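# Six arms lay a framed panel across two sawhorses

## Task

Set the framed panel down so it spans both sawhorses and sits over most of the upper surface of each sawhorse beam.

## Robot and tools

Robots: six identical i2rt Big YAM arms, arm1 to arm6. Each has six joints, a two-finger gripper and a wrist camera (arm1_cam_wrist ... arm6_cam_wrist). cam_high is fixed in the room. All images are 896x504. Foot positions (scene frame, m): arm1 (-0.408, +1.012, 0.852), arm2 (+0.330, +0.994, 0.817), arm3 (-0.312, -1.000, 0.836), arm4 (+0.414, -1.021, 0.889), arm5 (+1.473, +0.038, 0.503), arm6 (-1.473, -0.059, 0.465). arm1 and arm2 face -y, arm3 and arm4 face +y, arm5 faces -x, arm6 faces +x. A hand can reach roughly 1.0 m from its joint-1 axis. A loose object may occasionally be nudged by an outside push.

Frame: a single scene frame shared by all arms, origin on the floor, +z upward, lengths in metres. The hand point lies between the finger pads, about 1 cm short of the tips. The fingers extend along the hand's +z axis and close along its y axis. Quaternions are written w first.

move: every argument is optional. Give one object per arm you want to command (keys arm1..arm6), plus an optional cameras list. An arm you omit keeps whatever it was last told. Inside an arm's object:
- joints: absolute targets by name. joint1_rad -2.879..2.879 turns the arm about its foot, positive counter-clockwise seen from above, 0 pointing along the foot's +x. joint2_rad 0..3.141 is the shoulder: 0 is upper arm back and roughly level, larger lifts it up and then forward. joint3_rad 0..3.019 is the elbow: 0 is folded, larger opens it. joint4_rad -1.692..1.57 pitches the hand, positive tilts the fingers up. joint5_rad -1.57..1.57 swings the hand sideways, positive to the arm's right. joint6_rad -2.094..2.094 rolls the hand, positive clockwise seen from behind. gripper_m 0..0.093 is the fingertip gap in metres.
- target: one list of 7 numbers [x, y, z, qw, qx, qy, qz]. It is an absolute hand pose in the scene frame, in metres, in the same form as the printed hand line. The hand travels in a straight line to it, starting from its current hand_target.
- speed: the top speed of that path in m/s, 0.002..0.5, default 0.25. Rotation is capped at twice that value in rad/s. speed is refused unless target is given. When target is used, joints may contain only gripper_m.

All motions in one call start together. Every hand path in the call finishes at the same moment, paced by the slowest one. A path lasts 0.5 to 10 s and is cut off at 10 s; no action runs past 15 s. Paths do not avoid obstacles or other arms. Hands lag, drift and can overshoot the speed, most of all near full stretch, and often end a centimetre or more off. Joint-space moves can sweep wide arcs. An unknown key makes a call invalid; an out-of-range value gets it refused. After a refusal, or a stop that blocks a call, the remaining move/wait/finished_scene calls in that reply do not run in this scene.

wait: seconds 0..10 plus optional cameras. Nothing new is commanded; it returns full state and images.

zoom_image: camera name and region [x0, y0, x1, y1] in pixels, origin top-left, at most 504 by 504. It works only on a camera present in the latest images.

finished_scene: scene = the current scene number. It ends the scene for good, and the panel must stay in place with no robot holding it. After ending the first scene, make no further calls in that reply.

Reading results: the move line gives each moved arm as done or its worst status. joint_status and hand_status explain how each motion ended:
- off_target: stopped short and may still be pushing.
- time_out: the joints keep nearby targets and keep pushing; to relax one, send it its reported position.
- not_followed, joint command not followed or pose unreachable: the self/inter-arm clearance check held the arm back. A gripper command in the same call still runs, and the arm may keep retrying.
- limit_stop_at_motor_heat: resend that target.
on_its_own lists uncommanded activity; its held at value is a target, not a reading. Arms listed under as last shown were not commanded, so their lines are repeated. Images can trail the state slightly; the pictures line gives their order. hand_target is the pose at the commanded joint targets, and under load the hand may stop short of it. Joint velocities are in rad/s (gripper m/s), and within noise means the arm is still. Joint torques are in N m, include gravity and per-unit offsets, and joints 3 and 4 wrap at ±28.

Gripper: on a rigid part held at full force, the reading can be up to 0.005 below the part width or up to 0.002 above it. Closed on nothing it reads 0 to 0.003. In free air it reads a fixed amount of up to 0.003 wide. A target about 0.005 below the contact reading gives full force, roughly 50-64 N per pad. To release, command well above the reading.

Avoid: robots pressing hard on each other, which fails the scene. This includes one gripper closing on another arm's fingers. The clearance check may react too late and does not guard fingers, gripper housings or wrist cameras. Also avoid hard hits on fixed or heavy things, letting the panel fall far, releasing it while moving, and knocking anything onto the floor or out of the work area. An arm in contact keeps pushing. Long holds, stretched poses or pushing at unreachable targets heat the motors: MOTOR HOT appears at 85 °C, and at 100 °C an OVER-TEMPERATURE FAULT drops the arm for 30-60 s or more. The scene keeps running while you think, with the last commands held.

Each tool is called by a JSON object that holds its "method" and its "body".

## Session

{"method": "move", "body": {"arm1": {"target":[-0.40,0.66,1.0,0,0,1,0]}, "arm2": {"target":[0.35,0.66,1.0,0,1,0,0]}, "arm3": {"target":[-0.33,-0.66,1.0,0,0,1,0]}, "arm4": {"target":[0.40,-0.66,1.0,0,1,0,0]}}}

Scene clock: 4.60 s.
Joint torques (N m): arm1=[1.08 -8.23 8.35 0.95 0.11 -0.15] | arm2=[-2.08 -4.48 7.86 0.66 0.13 0.1] | arm3=[-1.49 -8.59 7.97 0.92 -0.08 -0.02] | arm4=[1.9 -7.47 7.72 0.34 -0.03 -0.09] | arm5=[0.5 5.54 10.11 2.07 0.1 0.03] | arm6=[1.9 4.01 8.35 2.06 0.16 -0.07]
Heat: arm1: hottest joint2_rad 32 °C; arm2: hottest joint3_rad 31 °C; arm3: hottest joint1_rad 29 °C; arm4: hottest joint3_rad 31 °C; arm5: hottest joint1_rad 31 °C; arm6: hottest joint2_rad 30 °C.
move: arm1 done; arm2 done; arm3 done; arm4 done
Joint velocities: within noise
arm1.joint_positions: joint1_rad=-0.001 joint2_rad=+1.284 joint3_rad=+0.992 joint4_rad=-1.269 joint5_rad=+0.008 joint6_rad=-1.530 gripper_m=+0.09397
arm1.joint_status: not commanded
arm1.hand: x=-0.4028 y=+0.6637 z=+1.0061 quat_wxyz=(-0.001, -0.009, -1.000, +0.003) (m; scene frame)
arm1.hand_target: x=-0.3999 y=+0.6602 z=+1.0001 quat_wxyz=(+0.000, +0.000, -1.000, +0.000) (m; scene frame)
arm1.hand_status: done (0.008 m and 1.1 deg from the pose sent, 0.397 m and 88.5 deg at the start)
arm2.joint_positions: joint1_rad=+0.139 joint2_rad=+1.219 joint3_rad=+1.029 joint4_rad=-1.373 joint5_rad=+0.002 joint6_rad=+1.622 gripper_m=+0.09396
arm2.joint_status: not commanded
arm2.hand: x=+0.3529 y=+0.6622 z=+1.0054 quat_wxyz=(-0.003, -1.000, -0.010, +0.001) (m; scene frame)
arm2.hand_target: x=+0.3500 y=+0.6601 z=+1.0000 quat_wxyz=(+0.000, -1.000, +0.000, +0.000) (m; scene frame)
arm2.hand_status: done (0.007 m and 1.2 deg from the pose sent, 0.385 m and 75.5 deg at the start)
arm3.joint_positions: joint1_rad=+0.078 joint2_rad=+1.232 joint3_rad=+0.999 joint4_rad=-1.317 joint5_rad=+0.009 joint6_rad=+1.620 gripper_m=+0.09396
arm3.joint_status: not commanded
arm3.hand: x=-0.3348 y=-0.6610 z=+1.0051 quat_wxyz=(-0.001, +0.014, -1.000, -0.003) (m; scene frame)
arm3.hand_target: x=-0.3301 y=-0.6601 z=+1.0001 quat_wxyz=(+0.000, +0.000, -1.000, +0.000) (m; scene frame)
arm3.hand_status: done (0.007 m and 1.7 deg from the pose sent, 0.447 m and 105.9 deg at the start)
arm4.joint_positions: joint1_rad=+0.144 joint2_rad=+1.380 joint3_rad=+0.952 joint4_rad=-1.158 joint5_rad=-0.001 joint6_rad=-1.520 gripper_m=+0.09397
arm4.joint_status: not commanded
arm4.hand: x=+0.4027 y=-0.6619 z=+1.0008 quat_wxyz=(+0.003, +1.000, -0.010, -0.001) (m; scene frame)
arm4.hand_target: x=+0.4000 y=-0.6599 z=+1.0001 quat_wxyz=(+0.000, +1.000, +0.000, +0.000) (m; scene frame)
arm4.hand_status: done (0.003 m and 1.2 deg from the pose sent, 0.438 m and 88.9 deg at the start)
arm5.joint_positions: joint1_rad=+0.092 joint2_rad=+0.451 joint3_rad=+1.425 joint4_rad=-1.463 joint5_rad=+0.219 joint6_rad=+0.420 gripper_m=+0.09396
arm5.joint_status: not commanded
arm5.hand: x=+1.3263 y=+0.0695 z=+1.0598 quat_wxyz=(+0.026, +0.829, -0.214, -0.516) (m; scene frame)
arm5.hand_target: x=+1.3306 y=+0.0696 z=+1.0680 quat_wxyz=(+0.029, +0.823, -0.214, -0.525) (m; scene frame)
arm5.hand_status: not commanded
arm6.joint_positions: joint1_rad=-0.266 joint2_rad=+0.569 joint3_rad=+1.403 joint4_rad=-1.229 joint5_rad=+0.256 joint6_rad=-0.102 gripper_m=+0.09396
arm6.joint_status: not commanded
arm6.hand: x=-1.2702 y=-0.1502 z=+1.0468 quat_wxyz=(-0.523, -0.129, -0.817, +0.206) (m; scene frame)
arm6.hand_target: x=-1.2732 y=-0.1493 z=+1.0588 quat_wxyz=(-0.534, -0.129, -0.810, +0.207) (m; scene frame)
arm6.hand_status: not commanded
pictures: arm1_cam_wrist, arm2_cam_wrist, arm3_cam_wrist, arm4_cam_wrist, arm5_cam_wrist, arm6_cam_wrist, cam_high

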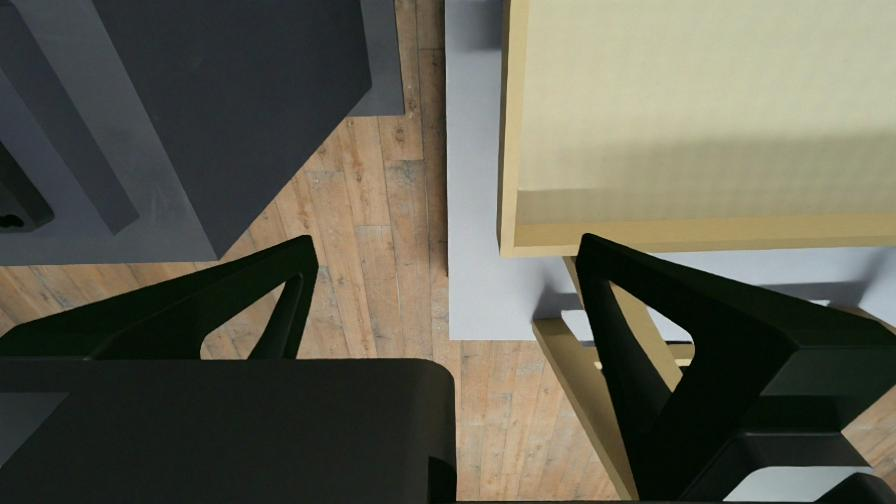

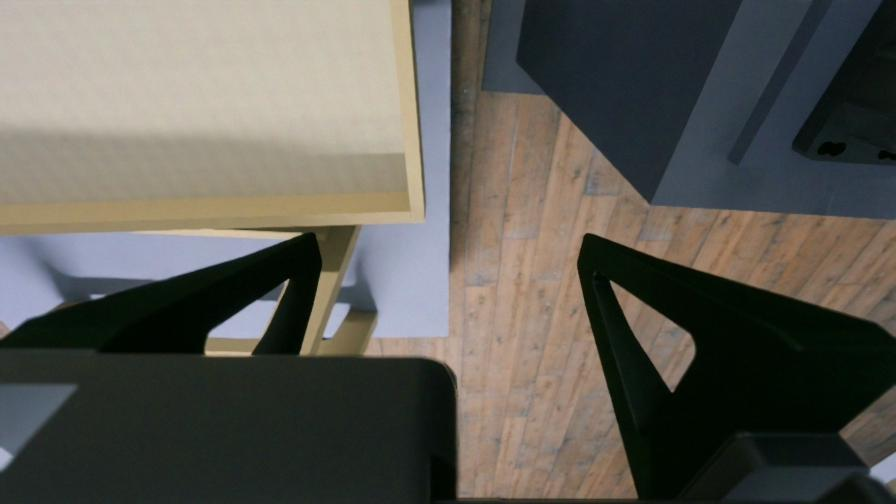

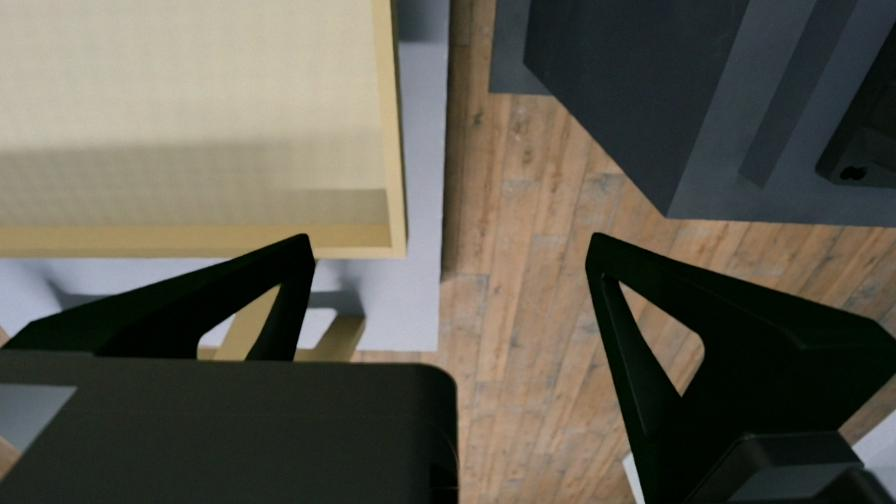

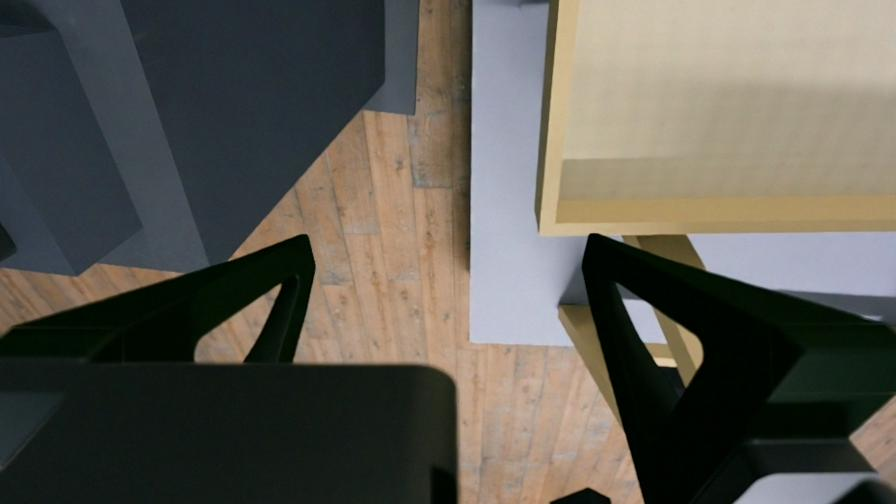

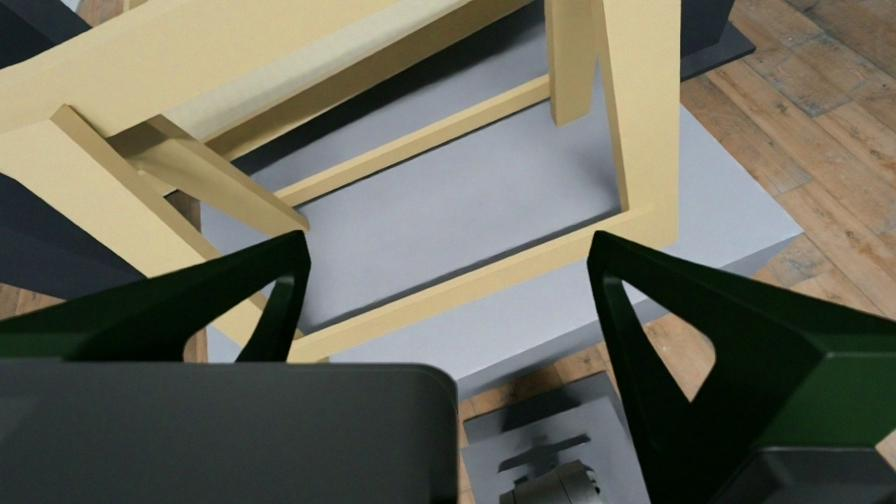

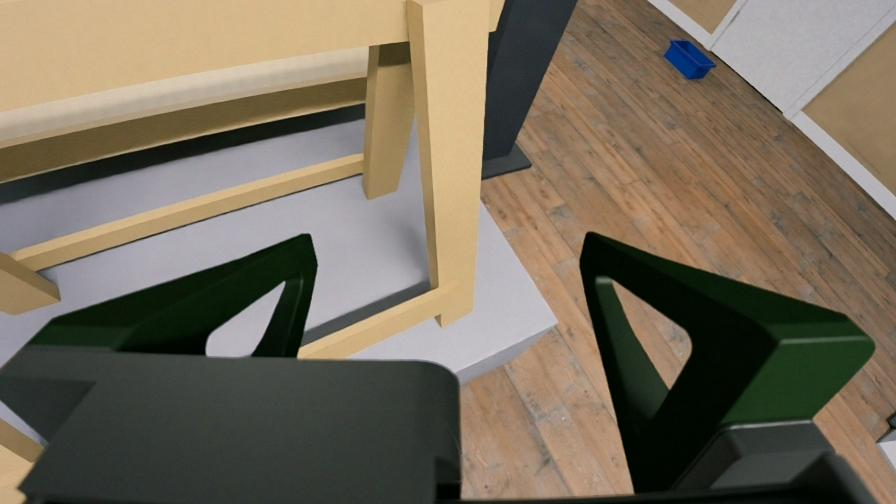

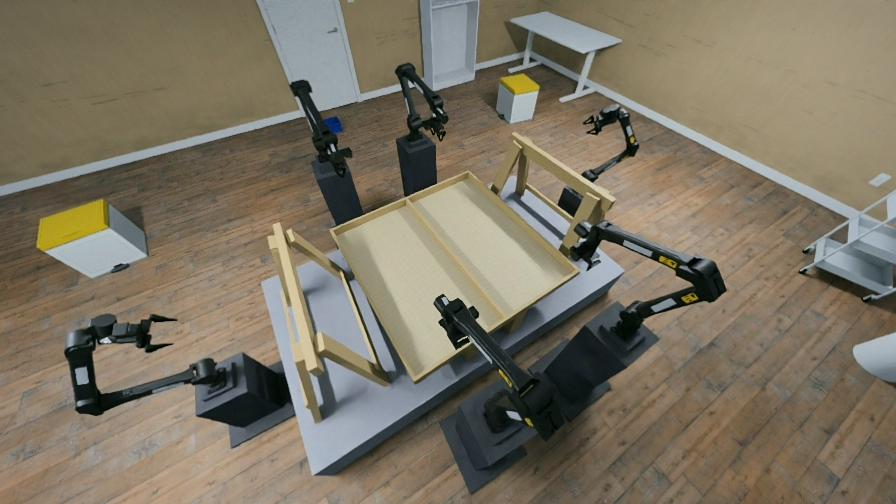

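{"method": "move", "body": {"arm1": {"target":[-0.397,0.579,0.67,0,-0.022,1,0],"speed":0.25}, "arm2": {"target":[0.353,0.607,0.67,0,1,0.022,0],"speed":0.25}, "arm3": {"target":[-0.325,-0.589,0.67,0,-0.022,1,0],"speed":0.25}, "arm4": {"target":[0.40,-0.547,0.67,0,1,0.022,0],"speed":0.25}, "cameras": ["arm1_cam_wrist","arm2_cam_wrist","arm3_cam_wrist","arm4_cam_wrist"]}}

Scene clock: 7.33 s.
Joint torques (N m): arm1=[0.62 -13.63 4.82 0.92 0.1 -0.15] | arm2=[-2.02 -9 5.19 0.61 0.14 -0.11] | arm3=[-1.55 -15.03 5.27 0.85 -0.08 -0.24] | arm4=[0.91 -13.92 5.18 0.23 -0.04 -0.09] | arm5=[0.56 5.66 10.11 2.07 0.09 0.03] | arm6=[1.96 4.01 8.35 2.06 0.16 -0.07]
Heat: arm1: hottest joint2_rad 32 °C; arm2: hottest joint3_rad 31 °C; arm3: hottest joint1_rad 29 °C; arm4: hottest joint3_rad 31 °C; arm5: hottest joint1_rad 31 °C; arm6: hottest joint2_rad 30 °C.
move: arm1 off_target; arm2 off_target; arm3 off_target; arm4 off_target
Joint velocities: within noise
arm1.joint_positions: joint1_rad=-0.001 joint2_rad=+2.096 joint3_rad=+0.949 joint4_rad=-0.423 joint5_rad=+0.008 joint6_rad=-1.582 gripper_m=+0.09397
arm1.joint_status: not commanded
arm1.hand: x=-0.3978 y=+0.5852 z=+0.6787 quat_wxyz=(-0.001, +0.017, -1.000, -0.001) (m; scene frame)
arm1.hand_target: x=-0.3969 y=+0.5794 z=+0.6701 quat_wxyz=(+0.000, +0.022, -1.000, +0.000) (m; scene frame)
arm1.hand_status: off_target (0.011 m and 0.6 deg from the pose sent, 0.347 m and 3.5 deg at the start)
arm2.joint_positions: joint1_rad=+0.139 joint2_rad=+1.959 joint3_rad=+0.796 joint4_rad=-0.422 joint5_rad=+0.002 joint6_rad=+1.597 gripper_m=+0.09396
arm2.joint_status: not commanded
arm2.hand: x=+0.3558 y=+0.6188 z=+0.6727 quat_wxyz=(+0.008, -1.000, -0.022, +0.001) (m; scene frame)
arm2.hand_target: x=+0.3530 y=+0.6072 z=+0.6703 quat_wxyz=(+0.000, -1.000, -0.022, +0.000) (m; scene frame)
arm2.hand_status: off_target (0.012 m and 0.9 deg from the pose sent, 0.340 m and 1.4 deg at the start)
arm3.joint_positions: joint1_rad=+0.050 joint2_rad=+2.027 joint3_rad=+0.867 joint4_rad=-0.413 joint5_rad=+0.009 joint6_rad=+1.573 gripper_m=+0.09396
arm3.joint_status: not commanded
arm3.hand: x=-0.3305 y=-0.6008 z=+0.6720 quat_wxyz=(-0.002, +0.024, -1.000, +0.009) (m; scene frame)
arm3.hand_target: x=-0.3249 y=-0.5893 z=+0.6703 quat_wxyz=(+0.000, +0.022, -1.000, +0.000) (m; scene frame)
arm3.hand_status: off_target (0.013 m and 1.0 deg from the pose sent, 0.343 m and 1.0 deg at the start)
arm4.joint_positions: joint1_rad=+0.144 joint2_rad=+2.276 joint3_rad=+1.097 joint4_rad=-0.434 joint5_rad=-0.001 joint6_rad=-1.574 gripper_m=+0.09397
arm4.joint_status: not commanded
arm4.hand: x=+0.3994 y=-0.5648 z=+0.6669 quat_wxyz=(+0.017, +1.000, +0.017, +0.000) (m; scene frame)
arm4.hand_target: x=+0.3999 y=-0.5475 z=+0.6703 quat_wxyz=(+0.000, +1.000, +0.022, +0.000) (m; scene frame)
arm4.hand_status: off_target (0.018 m and 2.0 deg from the pose sent, 0.350 m and 3.6 deg at the start)
arm5, arm6: as last shown
pictures: arm1_cam_wrist, arm2_cam_wrist, arm3_cam_wrist, arm4_cam_wrist

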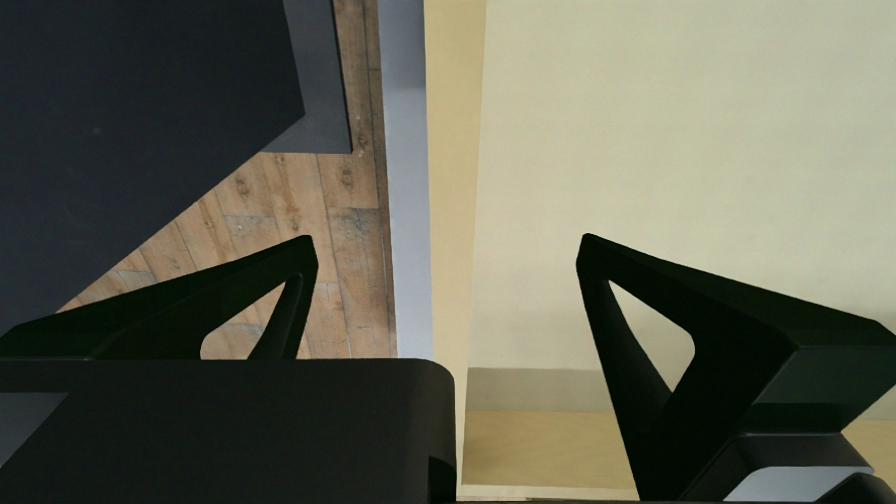

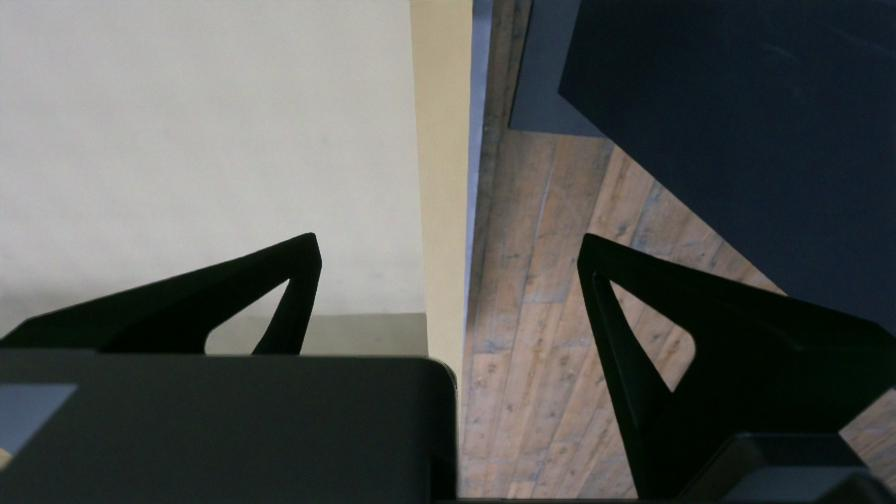

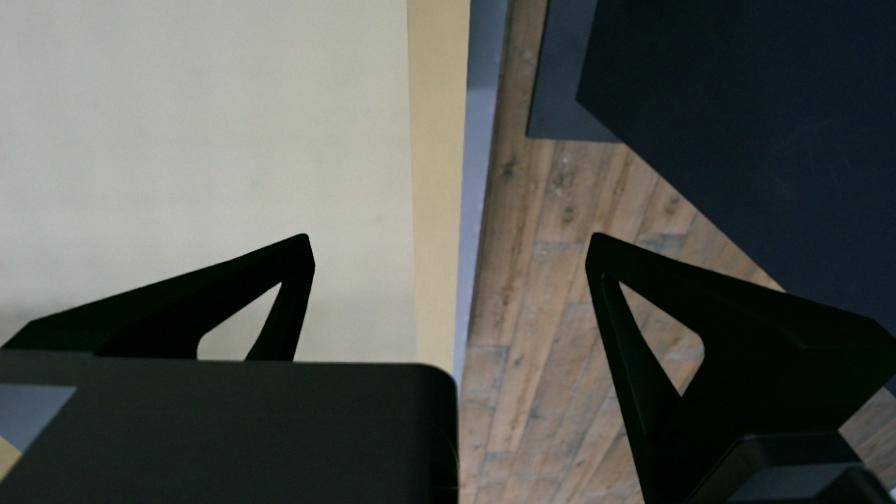

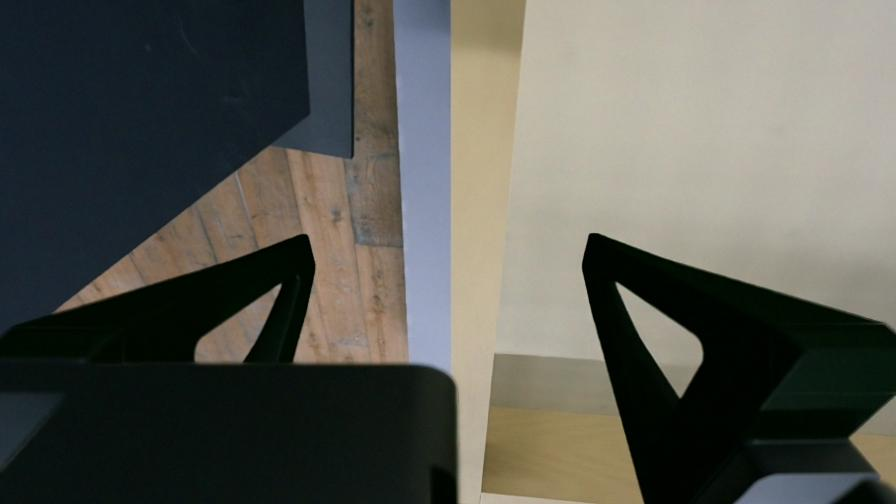

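{"method": "move", "body": {"arm1": {"target":[-0.397,0.579,0.597,0,-0.022,1,0],"speed":0.1}, "arm2": {"target":[0.353,0.612,0.597,0,1,0.022,0],"speed":0.1}, "arm3": {"target":[-0.325,-0.592,0.597,0,-0.022,1,0],"speed":0.1}, "arm4": {"target":[0.40,-0.541,0.603,0,1,0.022,0],"speed":0.1}, "cameras": []}}

{"method": "move", "body": {"arm1": {"joints":{"gripper_m":0.04}}, "arm2": {"joints":{"gripper_m":0.04}}, "arm3": {"joints":{"gripper_m":0.04}}, "arm4": {"joints":{"gripper_m":0.04}}, "cameras": ["arm1_cam_wrist","arm2_cam_wrist","arm3_cam_wrist","arm4_cam_wrist"]}}

Scene clock: 9.37 s.
Joint torques (N m): arm1=[0.5 -14.33 3.44 0.94 0.1 -0.15] | arm2=[-2.02 -9.58 3.48 0.64 0.14 -0.1] | arm3=[-1.61 -15.56 3.69 0.91 -0.09 -0.24] | arm4=[0.91 -14.1 4.31 0.23 -0.05 -0.09] | arm5=[0.56 5.6 10.1 2.07 0.1 0.03] | arm6=[1.9 4.01 8.34 2.04 0.16 -0.07]
Heat: arm1: hottest joint2_rad 32 °C; arm2: hottest joint3_rad 31 °C; arm3: hottest joint1_rad 29 °C; arm4: hottest joint3_rad 31 °C; arm5: hottest joint3_rad 32 °C; arm6: hottest joint2_rad 30 °C.
move: arm1 off_target; arm2 done; arm3 done; arm4 off_target
Joint velocities: within noise
arm1.joint_positions: joint1_rad=-0.001 joint2_rad=+2.288 joint3_rad=+1.008 joint4_rad=-0.284 joint5_rad=+0.008 joint6_rad=-1.583 gripper_m=+0.09397
arm1.joint_status: not commanded
arm1.hand: x=-0.3970 y=+0.5802 z=+0.6080 quat_wxyz=(-0.001, +0.018, -1.000, +0.002) (m; scene frame)
arm1.hand_target: x=-0.3969 y=+0.5793 z=+0.5973 quat_wxyz=(+0.000, +0.022, -1.000, +0.000) (m; scene frame)
arm1.hand_status: off_target (0.011 m and 0.5 deg from the pose sent, 0.082 m and 0.6 deg at the start)
arm2.joint_positions: joint1_rad=+0.139 joint2_rad=+2.164 joint3_rad=+0.826 joint4_rad=-0.238 joint5_rad=+0.002 joint6_rad=+1.597 gripper_m=+0.09396
arm2.joint_status: not commanded
arm2.hand: x=+0.3558 y=+0.6186 z=+0.6028 quat_wxyz=(+0.004, -1.000, -0.022, +0.001) (m; scene frame)
arm2.hand_target: x=+0.3530 y=+0.6121 z=+0.5972 quat_wxyz=(+0.000, -1.000, -0.022, +0.000) (m; scene frame)
arm2.hand_status: done (0.009 m and 0.4 deg from the pose sent, 0.076 m and 0.9 deg at the start)
arm3.joint_positions: joint1_rad=+0.050 joint2_rad=+2.224 joint3_rad=+0.910 joint4_rad=-0.251 joint5_rad=+0.009 joint6_rad=+1.572 gripper_m=+0.09396
arm3.joint_status: not commanded
arm3.hand: x=-0.3309 y=-0.5989 z=+0.6023 quat_wxyz=(-0.002, +0.024, -1.000, +0.004) (m; scene frame)
arm3.hand_target: x=-0.3249 y=-0.5922 z=+0.5973 quat_wxyz=(+0.000, +0.022, -1.000, +0.000) (m; scene frame)
arm3.hand_status: done (0.010 m and 0.6 deg from the pose sent, 0.076 m and 1.0 deg at the start)
arm4.joint_positions: joint1_rad=+0.144 joint2_rad=+2.444 joint3_rad=+1.183 joint4_rad=-0.344 joint5_rad=-0.001 joint6_rad=-1.575 gripper_m=+0.09397
arm4.joint_status: not commanded
arm4.hand: x=+0.3991 y=-0.5553 z=+0.6029 quat_wxyz=(+0.013, +1.000, +0.018, +0.000) (m; scene frame)
arm4.hand_target: x=+0.3999 y=-0.5413 z=+0.6033 quat_wxyz=(+0.000, +1.000, +0.022, +0.000) (m; scene frame)
arm4.hand_status: off_target (0.014 m and 1.6 deg from the pose sent, 0.068 m and 1.9 deg at the start)
arm5, arm6: as last shown
pictures: none
No camera images: "cameras" was empty.

Scene clock: 10.10 s.
Joint torques (N m): arm1=[0.44 -14.33 3.44 0.94 0.1 -0.15] | arm2=[-1.96 -9.52 3.47 0.64 0.14 -0.1] | arm3=[-1.55 -15.5 3.7 0.88 -0.08 -0.24] | arm4=[0.97 -14.1 4.29 0.24 -0.04 -0.08] | arm5=[0.5 5.6 10.11 2.06 0.1 0.03] | arm6=[1.96 4.01 8.34 2.04 0.16 -0.07]
Heat: arm1: hottest joint2_rad 32 °C; arm2: hottest joint3_rad 31 °C; arm3: hottest joint1_rad 29 °C; arm4: hottest joint3_rad 31 °C; arm5: hottest joint3_rad 32 °C; arm6: hottest joint2_rad 30 °C.
move: arm1 done; arm2 done; arm3 done; arm4 done
Joint velocities: within noise
arm1.joint_positions: joint1_rad=-0.001 joint2_rad=+2.288 joint3_rad=+1.008 joint4_rad=-0.284 joint5_rad=+0.008 joint6_rad=-1.583 gripper_m=+0.04015
arm1.joint_status: all done
arm1.hand: x=-0.3970 y=+0.5802 z=+0.6080 quat_wxyz=(-0.001, +0.018, -1.000, +0.002) (m; scene frame)
arm1.hand_target: x=-0.3969 y=+0.5793 z=+0.5973 quat_wxyz=(+0.000, +0.022, -1.000, +0.000) (m; scene frame)
arm1.hand_status: not commanded
arm2.joint_positions: joint1_rad=+0.139 joint2_rad=+2.164 joint3_rad=+0.826 joint4_rad=-0.238 joint5_rad=+0.002 joint6_rad=+1.597 gripper_m=+0.04021
arm2.joint_status: all done
arm2.hand: x=+0.3558 y=+0.6186 z=+0.6028 quat_wxyz=(+0.004, -1.000, -0.022, +0.001) (m; scene frame)
arm2.hand_target: x=+0.3530 y=+0.6121 z=+0.5972 quat_wxyz=(+0.000, -1.000, -0.022, +0.000) (m; scene frame)
arm2.hand_status: not commanded
arm3.joint_positions: joint1_rad=+0.050 joint2_rad=+2.224 joint3_rad=+0.910 joint4_rad=-0.251 joint5_rad=+0.009 joint6_rad=+1.572 gripper_m=+0.04018
arm3.joint_status: all done
arm3.hand: x=-0.3309 y=-0.5989 z=+0.6023 quat_wxyz=(-0.002, +0.024, -1.000, +0.004) (m; scene frame)
arm3.hand_target: x=-0.3249 y=-0.5922 z=+0.5973 quat_wxyz=(+0.000, +0.022, -1.000, +0.000) (m; scene frame)
arm3.hand_status: not commanded
arm4.joint_positions: joint1_rad=+0.144 joint2_rad=+2.444 joint3_rad=+1.183 joint4_rad=-0.344 joint5_rad=-0.001 joint6_rad=-1.575 gripper_m=+0.04013
arm4.joint_status: all done
arm4.hand: x=+0.3991 y=-0.5553 z=+0.6029 quat_wxyz=(+0.013, +1.000, +0.018, +0.000) (m; scene frame)
arm4.hand_target: x=+0.3999 y=-0.5413 z=+0.6033 quat_wxyz=(+0.000, +1.000, +0.022, +0.000) (m; scene frame)
arm4.hand_status: not commanded
arm5, arm6: as last shown
pictures: arm1_cam_wrist, arm2_cam_wrist, arm3_cam_wrist, arm4_cam_wrist

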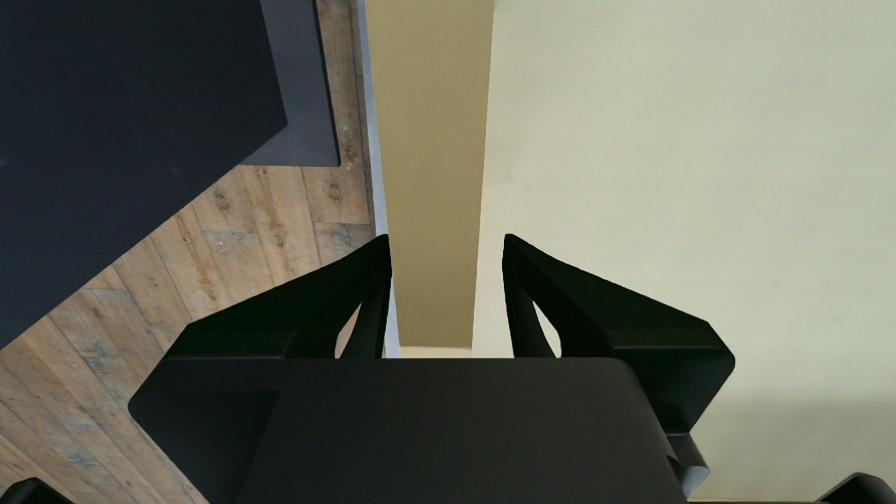

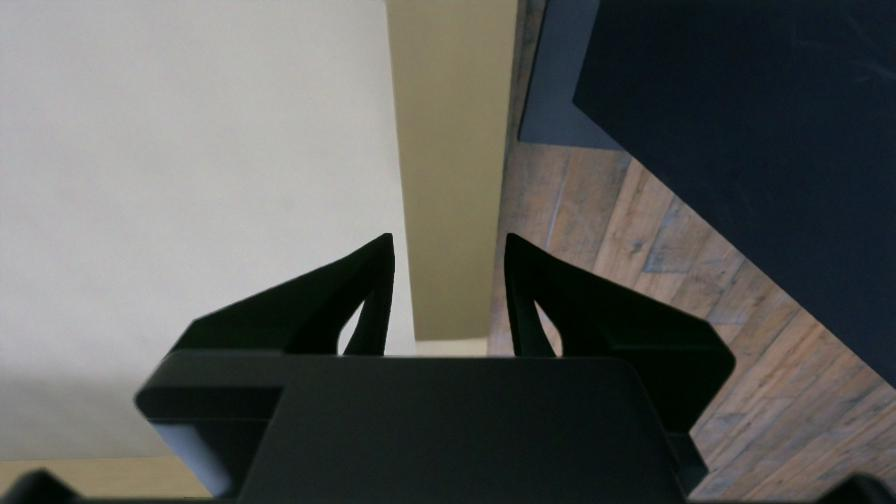

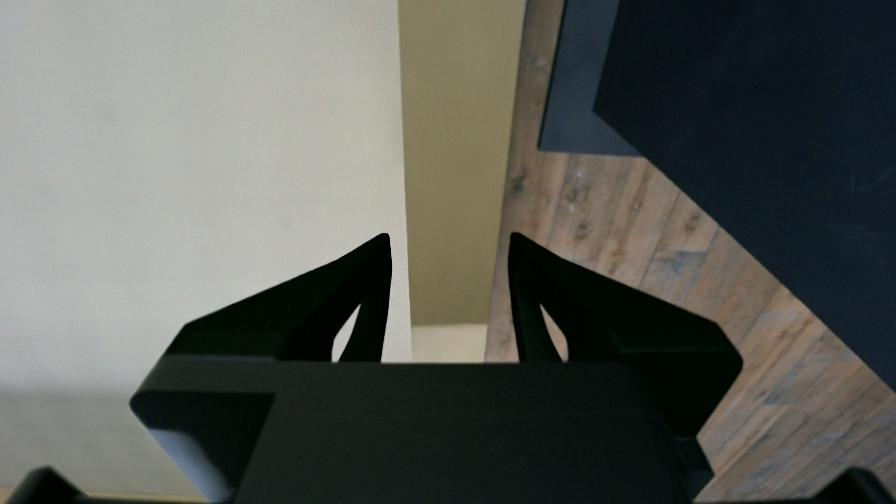

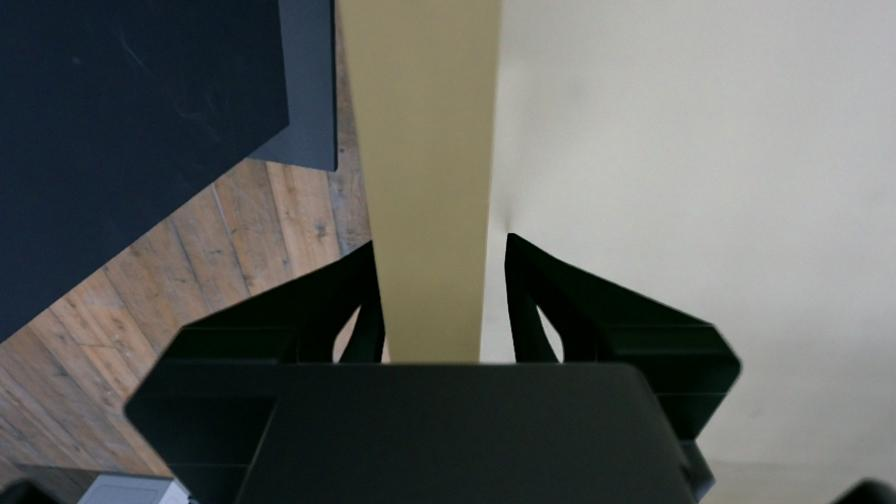

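{"method": "move", "body": {"arm1": {"target":[-0.397,0.584,0.594,0,-0.022,1,0],"speed":0.04,"joints":{"gripper_m":0.008}}, "arm2": {"target":[0.353,0.613,0.594,0,1,0.022,0],"speed":0.04,"joints":{"gripper_m":0.008}}, "arm3": {"target":[-0.325,-0.594,0.596,0,-0.022,1,0],"speed":0.04,"joints":{"gripper_m":0.008}}, "arm4": {"target":[0.40,-0.549,0.603,0,1,0.022,0],"speed":0.04,"joints":{"gripper_m":0.008}}, "cameras": []}}

{"method": "move", "body": {"arm1": {"target":[-0.397,0.583,0.66,0,-0.022,1,0],"speed":0.06}, "arm2": {"target":[0.354,0.613,0.66,0,1,0.022,0],"speed":0.06}, "arm3": {"target":[-0.327,-0.596,0.66,0,-0.022,1,0],"speed":0.06}, "arm4": {"target":[0.40,-0.555,0.66,0,1,0.022,0],"speed":0.06}, "cameras": ["arm1_cam_wrist","arm2_cam_wrist","arm3_cam_wrist","arm4_cam_wrist"]}}

Scene clock: 11.43 s.
Joint torques (N m): arm1=[0.5 -14.04 2.82 1.43 0.09 -0.15] | arm2=[-1.96 -8.94 3.41 0.84 0.14 -0.05] | arm3=[-1.49 -15.44 3.23 0.99 0.05 -0.32] | arm4=[0.97 -14.39 3.02 0.13 -0.07 -0.06] | arm5=[0.56 5.66 10.11 2.04 0.1 0.03] | arm6=[1.96 4.01 8.35 2.04 0.16 -0.07]
Heat: arm1: hottest joint2_rad 32 °C; arm2: hottest joint3_rad 31 °C; arm3: hottest joint1_rad 29 °C; arm4: hottest joint3_rad 31 °C; arm5: hottest joint3_rad 32 °C; arm6: hottest joint2_rad 30 °C.
move: arm1 off_target; arm2 off_target; arm3 off_target; arm4 off_target
Joint velocities: within noise
arm1.joint_positions: joint1_rad=-0.001 joint2_rad=+2.289 joint3_rad=+1.004 joint4_rad=-0.282 joint5_rad=+0.008 joint6_rad=-1.583 gripper_m=+0.01730
arm1.joint_status: gripper_m off_target (ended at +0.01733, target +0.00800)
arm1.hand: x=-0.3971 y=+0.5825 z=+0.6073 quat_wxyz=(-0.001, +0.018, -1.000, +0.000) (m; scene frame)
arm1.hand_target: x=-0.3970 y=+0.5843 z=+0.5945 quat_wxyz=(+0.000, +0.022, -1.000, +0.000) (m; scene frame)
arm1.hand_status: off_target (0.013 m and 0.5 deg from the pose sent, 0.015 m and 0.5 deg at the start)
arm2.joint_positions: joint1_rad=+0.139 joint2_rad=+2.164 joint3_rad=+0.826 joint4_rad=-0.235 joint5_rad=+0.002 joint6_rad=+1.592 gripper_m=+0.01778
arm2.joint_status: gripper_m off_target (ended at +0.01781, target +0.00800)
arm2.hand: x=+0.3558 y=+0.6177 z=+0.6028 quat_wxyz=(+0.002, -1.000, -0.025, +0.001) (m; scene frame)
arm2.hand_target: x=+0.3530 y=+0.6132 z=+0.5943 quat_wxyz=(+0.000, -1.000, -0.022, +0.000) (m; scene frame)
arm2.hand_status: done (0.010 m and 0.4 deg from the pose sent, 0.011 m and 0.4 deg at the start)
arm3.joint_positions: joint1_rad=+0.049 joint2_rad=+2.224 joint3_rad=+0.911 joint4_rad=-0.247 joint5_rad=+0.006 joint6_rad=+1.581 gripper_m=+0.01784
arm3.joint_status: gripper_m off_target (ended at +0.01787, target +0.00800)
arm3.hand: x=-0.3311 y=-0.5976 z=+0.6022 quat_wxyz=(+0.000, +0.019, -1.000, +0.002) (m; scene frame)
arm3.hand_target: x=-0.3251 y=-0.5944 z=+0.5961 quat_wxyz=(+0.000, +0.022, -1.000, +0.000) (m; scene frame)
arm3.hand_status: done (0.009 m and 0.4 deg from the pose sent, 0.010 m and 0.6 deg at the start)
arm4.joint_positions: joint1_rad=+0.144 joint2_rad=+2.442 joint3_rad=+1.174 joint4_rad=-0.322 joint5_rad=+0.000 joint6_rad=-1.577 gripper_m=+0.01997
arm4.joint_status: gripper_m off_target (ended at +0.02000, target +0.00800)
arm4.hand: x=+0.3991 y=-0.5545 z=+0.6026 quat_wxyz=(+0.005, +1.000, +0.019, +0.000) (m; scene frame)
arm4.hand_target: x=+0.3999 y=-0.5491 z=+0.6031 quat_wxyz=(+0.000, +1.000, +0.022, +0.000) (m; scene frame)
arm4.hand_status: done (0.006 m and 0.7 deg from the pose sent, 0.006 m and 1.5 deg at the start)
arm5, arm6: as last shown
pictures: none
No camera images: "cameras" was empty.

Scene clock: 13.20 s.
Joint torques (N m): arm1=[0.62 -23.65 0.47 -1.99 0.17 -0.13] | arm2=[-1.67 -18.73 1.2 -2.32 0.23 0.01] | arm3=[-0.97 -25.93 0.59 -2.37 -0.03 -0.27] | arm4=[1.03 -21.3 0.46 -2.47 -0.26 -0.04] | arm5=[0.56 5.6 10.1 2.06 0.1 0.03] | arm6=[1.9 4.01 8.35 2.04 0.16 -0.07]
Heat: arm1: hottest joint2_rad 33 °C; arm2: hottest joint3_rad 31 °C; arm3: hottest joint1_rad 29 °C; arm4: hottest joint3_rad 31 °C; arm5: hottest joint3_rad 32 °C; arm6: hottest joint2_rad 30 °C.
move: arm1 off_target; arm2 off_target; arm3 off_target; arm4 off_target
Joint velocities: within noise
arm1.joint_positions: joint1_rad=-0.001 joint2_rad=+2.254 joint3_rad=+0.991 joint4_rad=-0.307 joint5_rad=+0.006 joint6_rad=-1.583 gripper_m=+0.01730
arm1.joint_status: not commanded
arm1.hand: x=-0.3968 y=+0.5834 z=+0.6204 quat_wxyz=(-0.002, +0.018, -1.000, -0.001) (m; scene frame)
arm1.hand_target: x=-0.3969 y=+0.5831 z=+0.6558 quat_wxyz=(+0.000, +0.022, -1.000, +0.001) (m; scene frame)
arm1.hand_status: off_target (0.040 m and 0.5 deg from the pose sent, 0.053 m and 0.5 deg at the start)
arm2.joint_positions: joint1_rad=+0.139 joint2_rad=+2.113 joint3_rad=+0.821 joint4_rad=-0.293 joint5_rad=+0.000 joint6_rad=+1.589 gripper_m=+0.01779
arm2.joint_status: not commanded
arm2.hand: x=+0.3562 y=+0.6183 z=+0.6207 quat_wxyz=(+0.008, -1.000, -0.026, +0.000) (m; scene frame)
arm2.hand_target: x=+0.3541 y=+0.6134 z=+0.6554 quat_wxyz=(-0.001, -1.000, -0.022, +0.000) (m; scene frame)
arm2.hand_status: off_target (0.040 m and 1.1 deg from the pose sent, 0.057 m and 0.4 deg at the start)
arm3.joint_positions: joint1_rad=+0.049 joint2_rad=+2.184 joint3_rad=+0.897 joint4_rad=-0.282 joint5_rad=+0.008 joint6_rad=+1.582 gripper_m=+0.01784
arm3.joint_status: not commanded
arm3.hand: x=-0.3304 y=-0.6008 z=+0.6161 quat_wxyz=(-0.001, +0.019, -1.000, +0.007) (m; scene frame)
arm3.hand_target: x=-0.3272 y=-0.5965 z=+0.6547 quat_wxyz=(+0.000, +0.022, -1.000, -0.001) (m; scene frame)
arm3.hand_status: off_target (0.044 m and 0.9 deg from the pose sent, 0.058 m and 0.4 deg at the start)
arm4.joint_positions: joint1_rad=+0.144 joint2_rad=+2.389 joint3_rad=+1.134 joint4_rad=-0.323 joint5_rad=+0.005 joint6_rad=-1.577 gripper_m=+0.01928
arm4.joint_status: not commanded
arm4.hand: x=+0.4001 y=-0.5572 z=+0.6218 quat_wxyz=(-0.001, +1.000, +0.019, +0.002) (m; scene frame)
arm4.hand_target: x=+0.4000 y=-0.5549 z=+0.6566 quat_wxyz=(-0.001, +1.000, +0.022, +0.000) (m; scene frame)
arm4.hand_status: off_target (0.038 m and 0.4 deg from the pose sent, 0.057 m and 0.7 deg at the start)
arm5, arm6: as last shown
pictures: arm1_cam_wrist, arm2_cam_wrist, arm3_cam_wrist, arm4_cam_wrist

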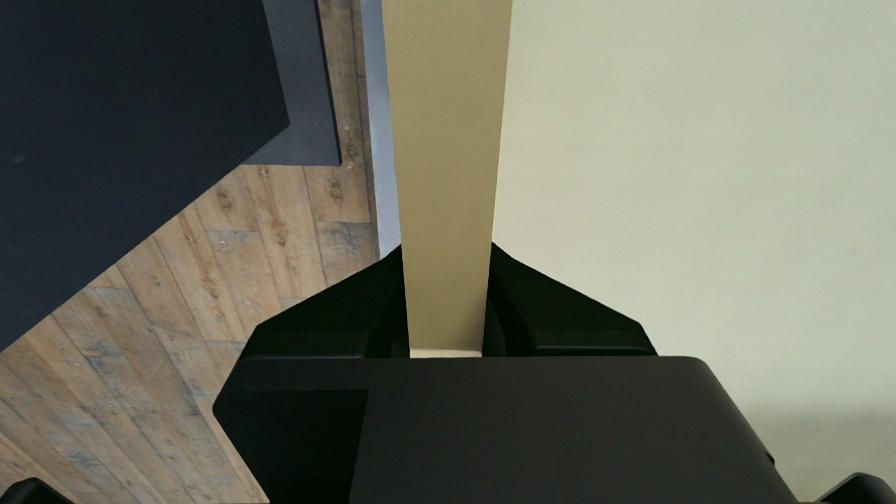

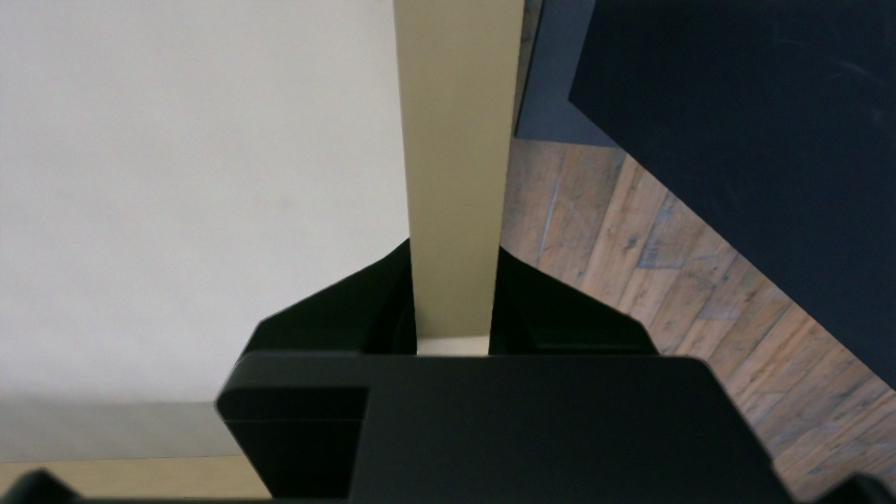

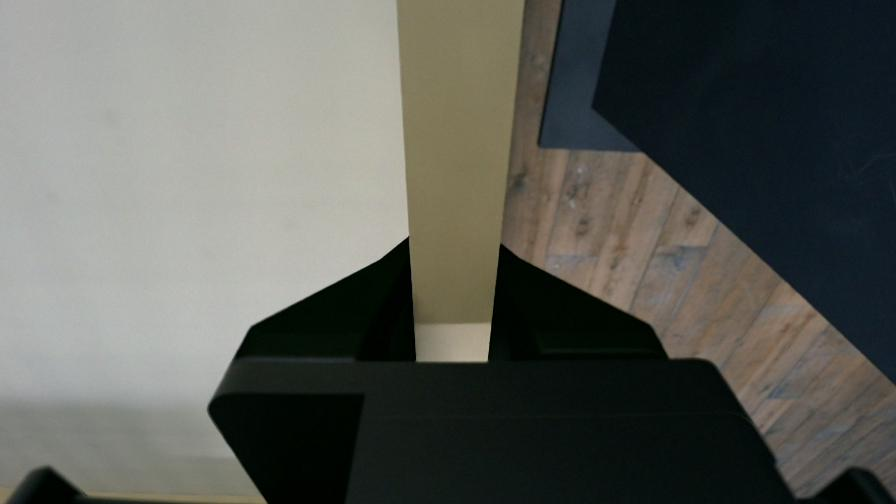

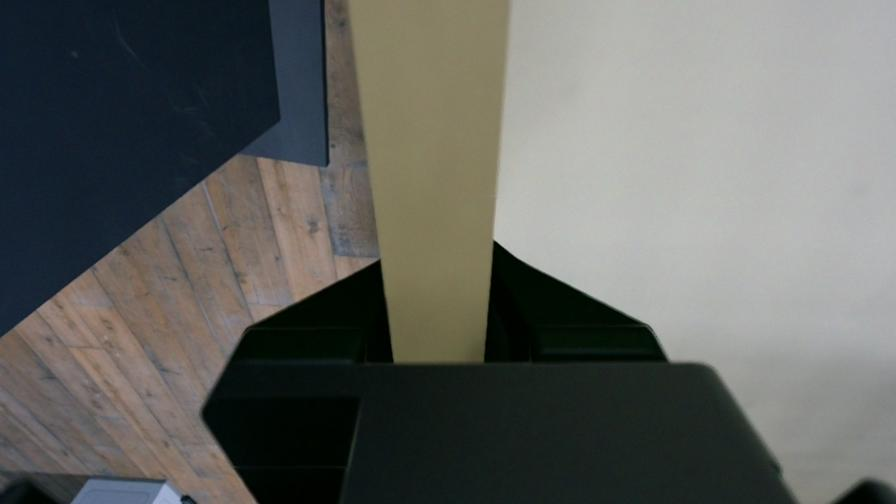

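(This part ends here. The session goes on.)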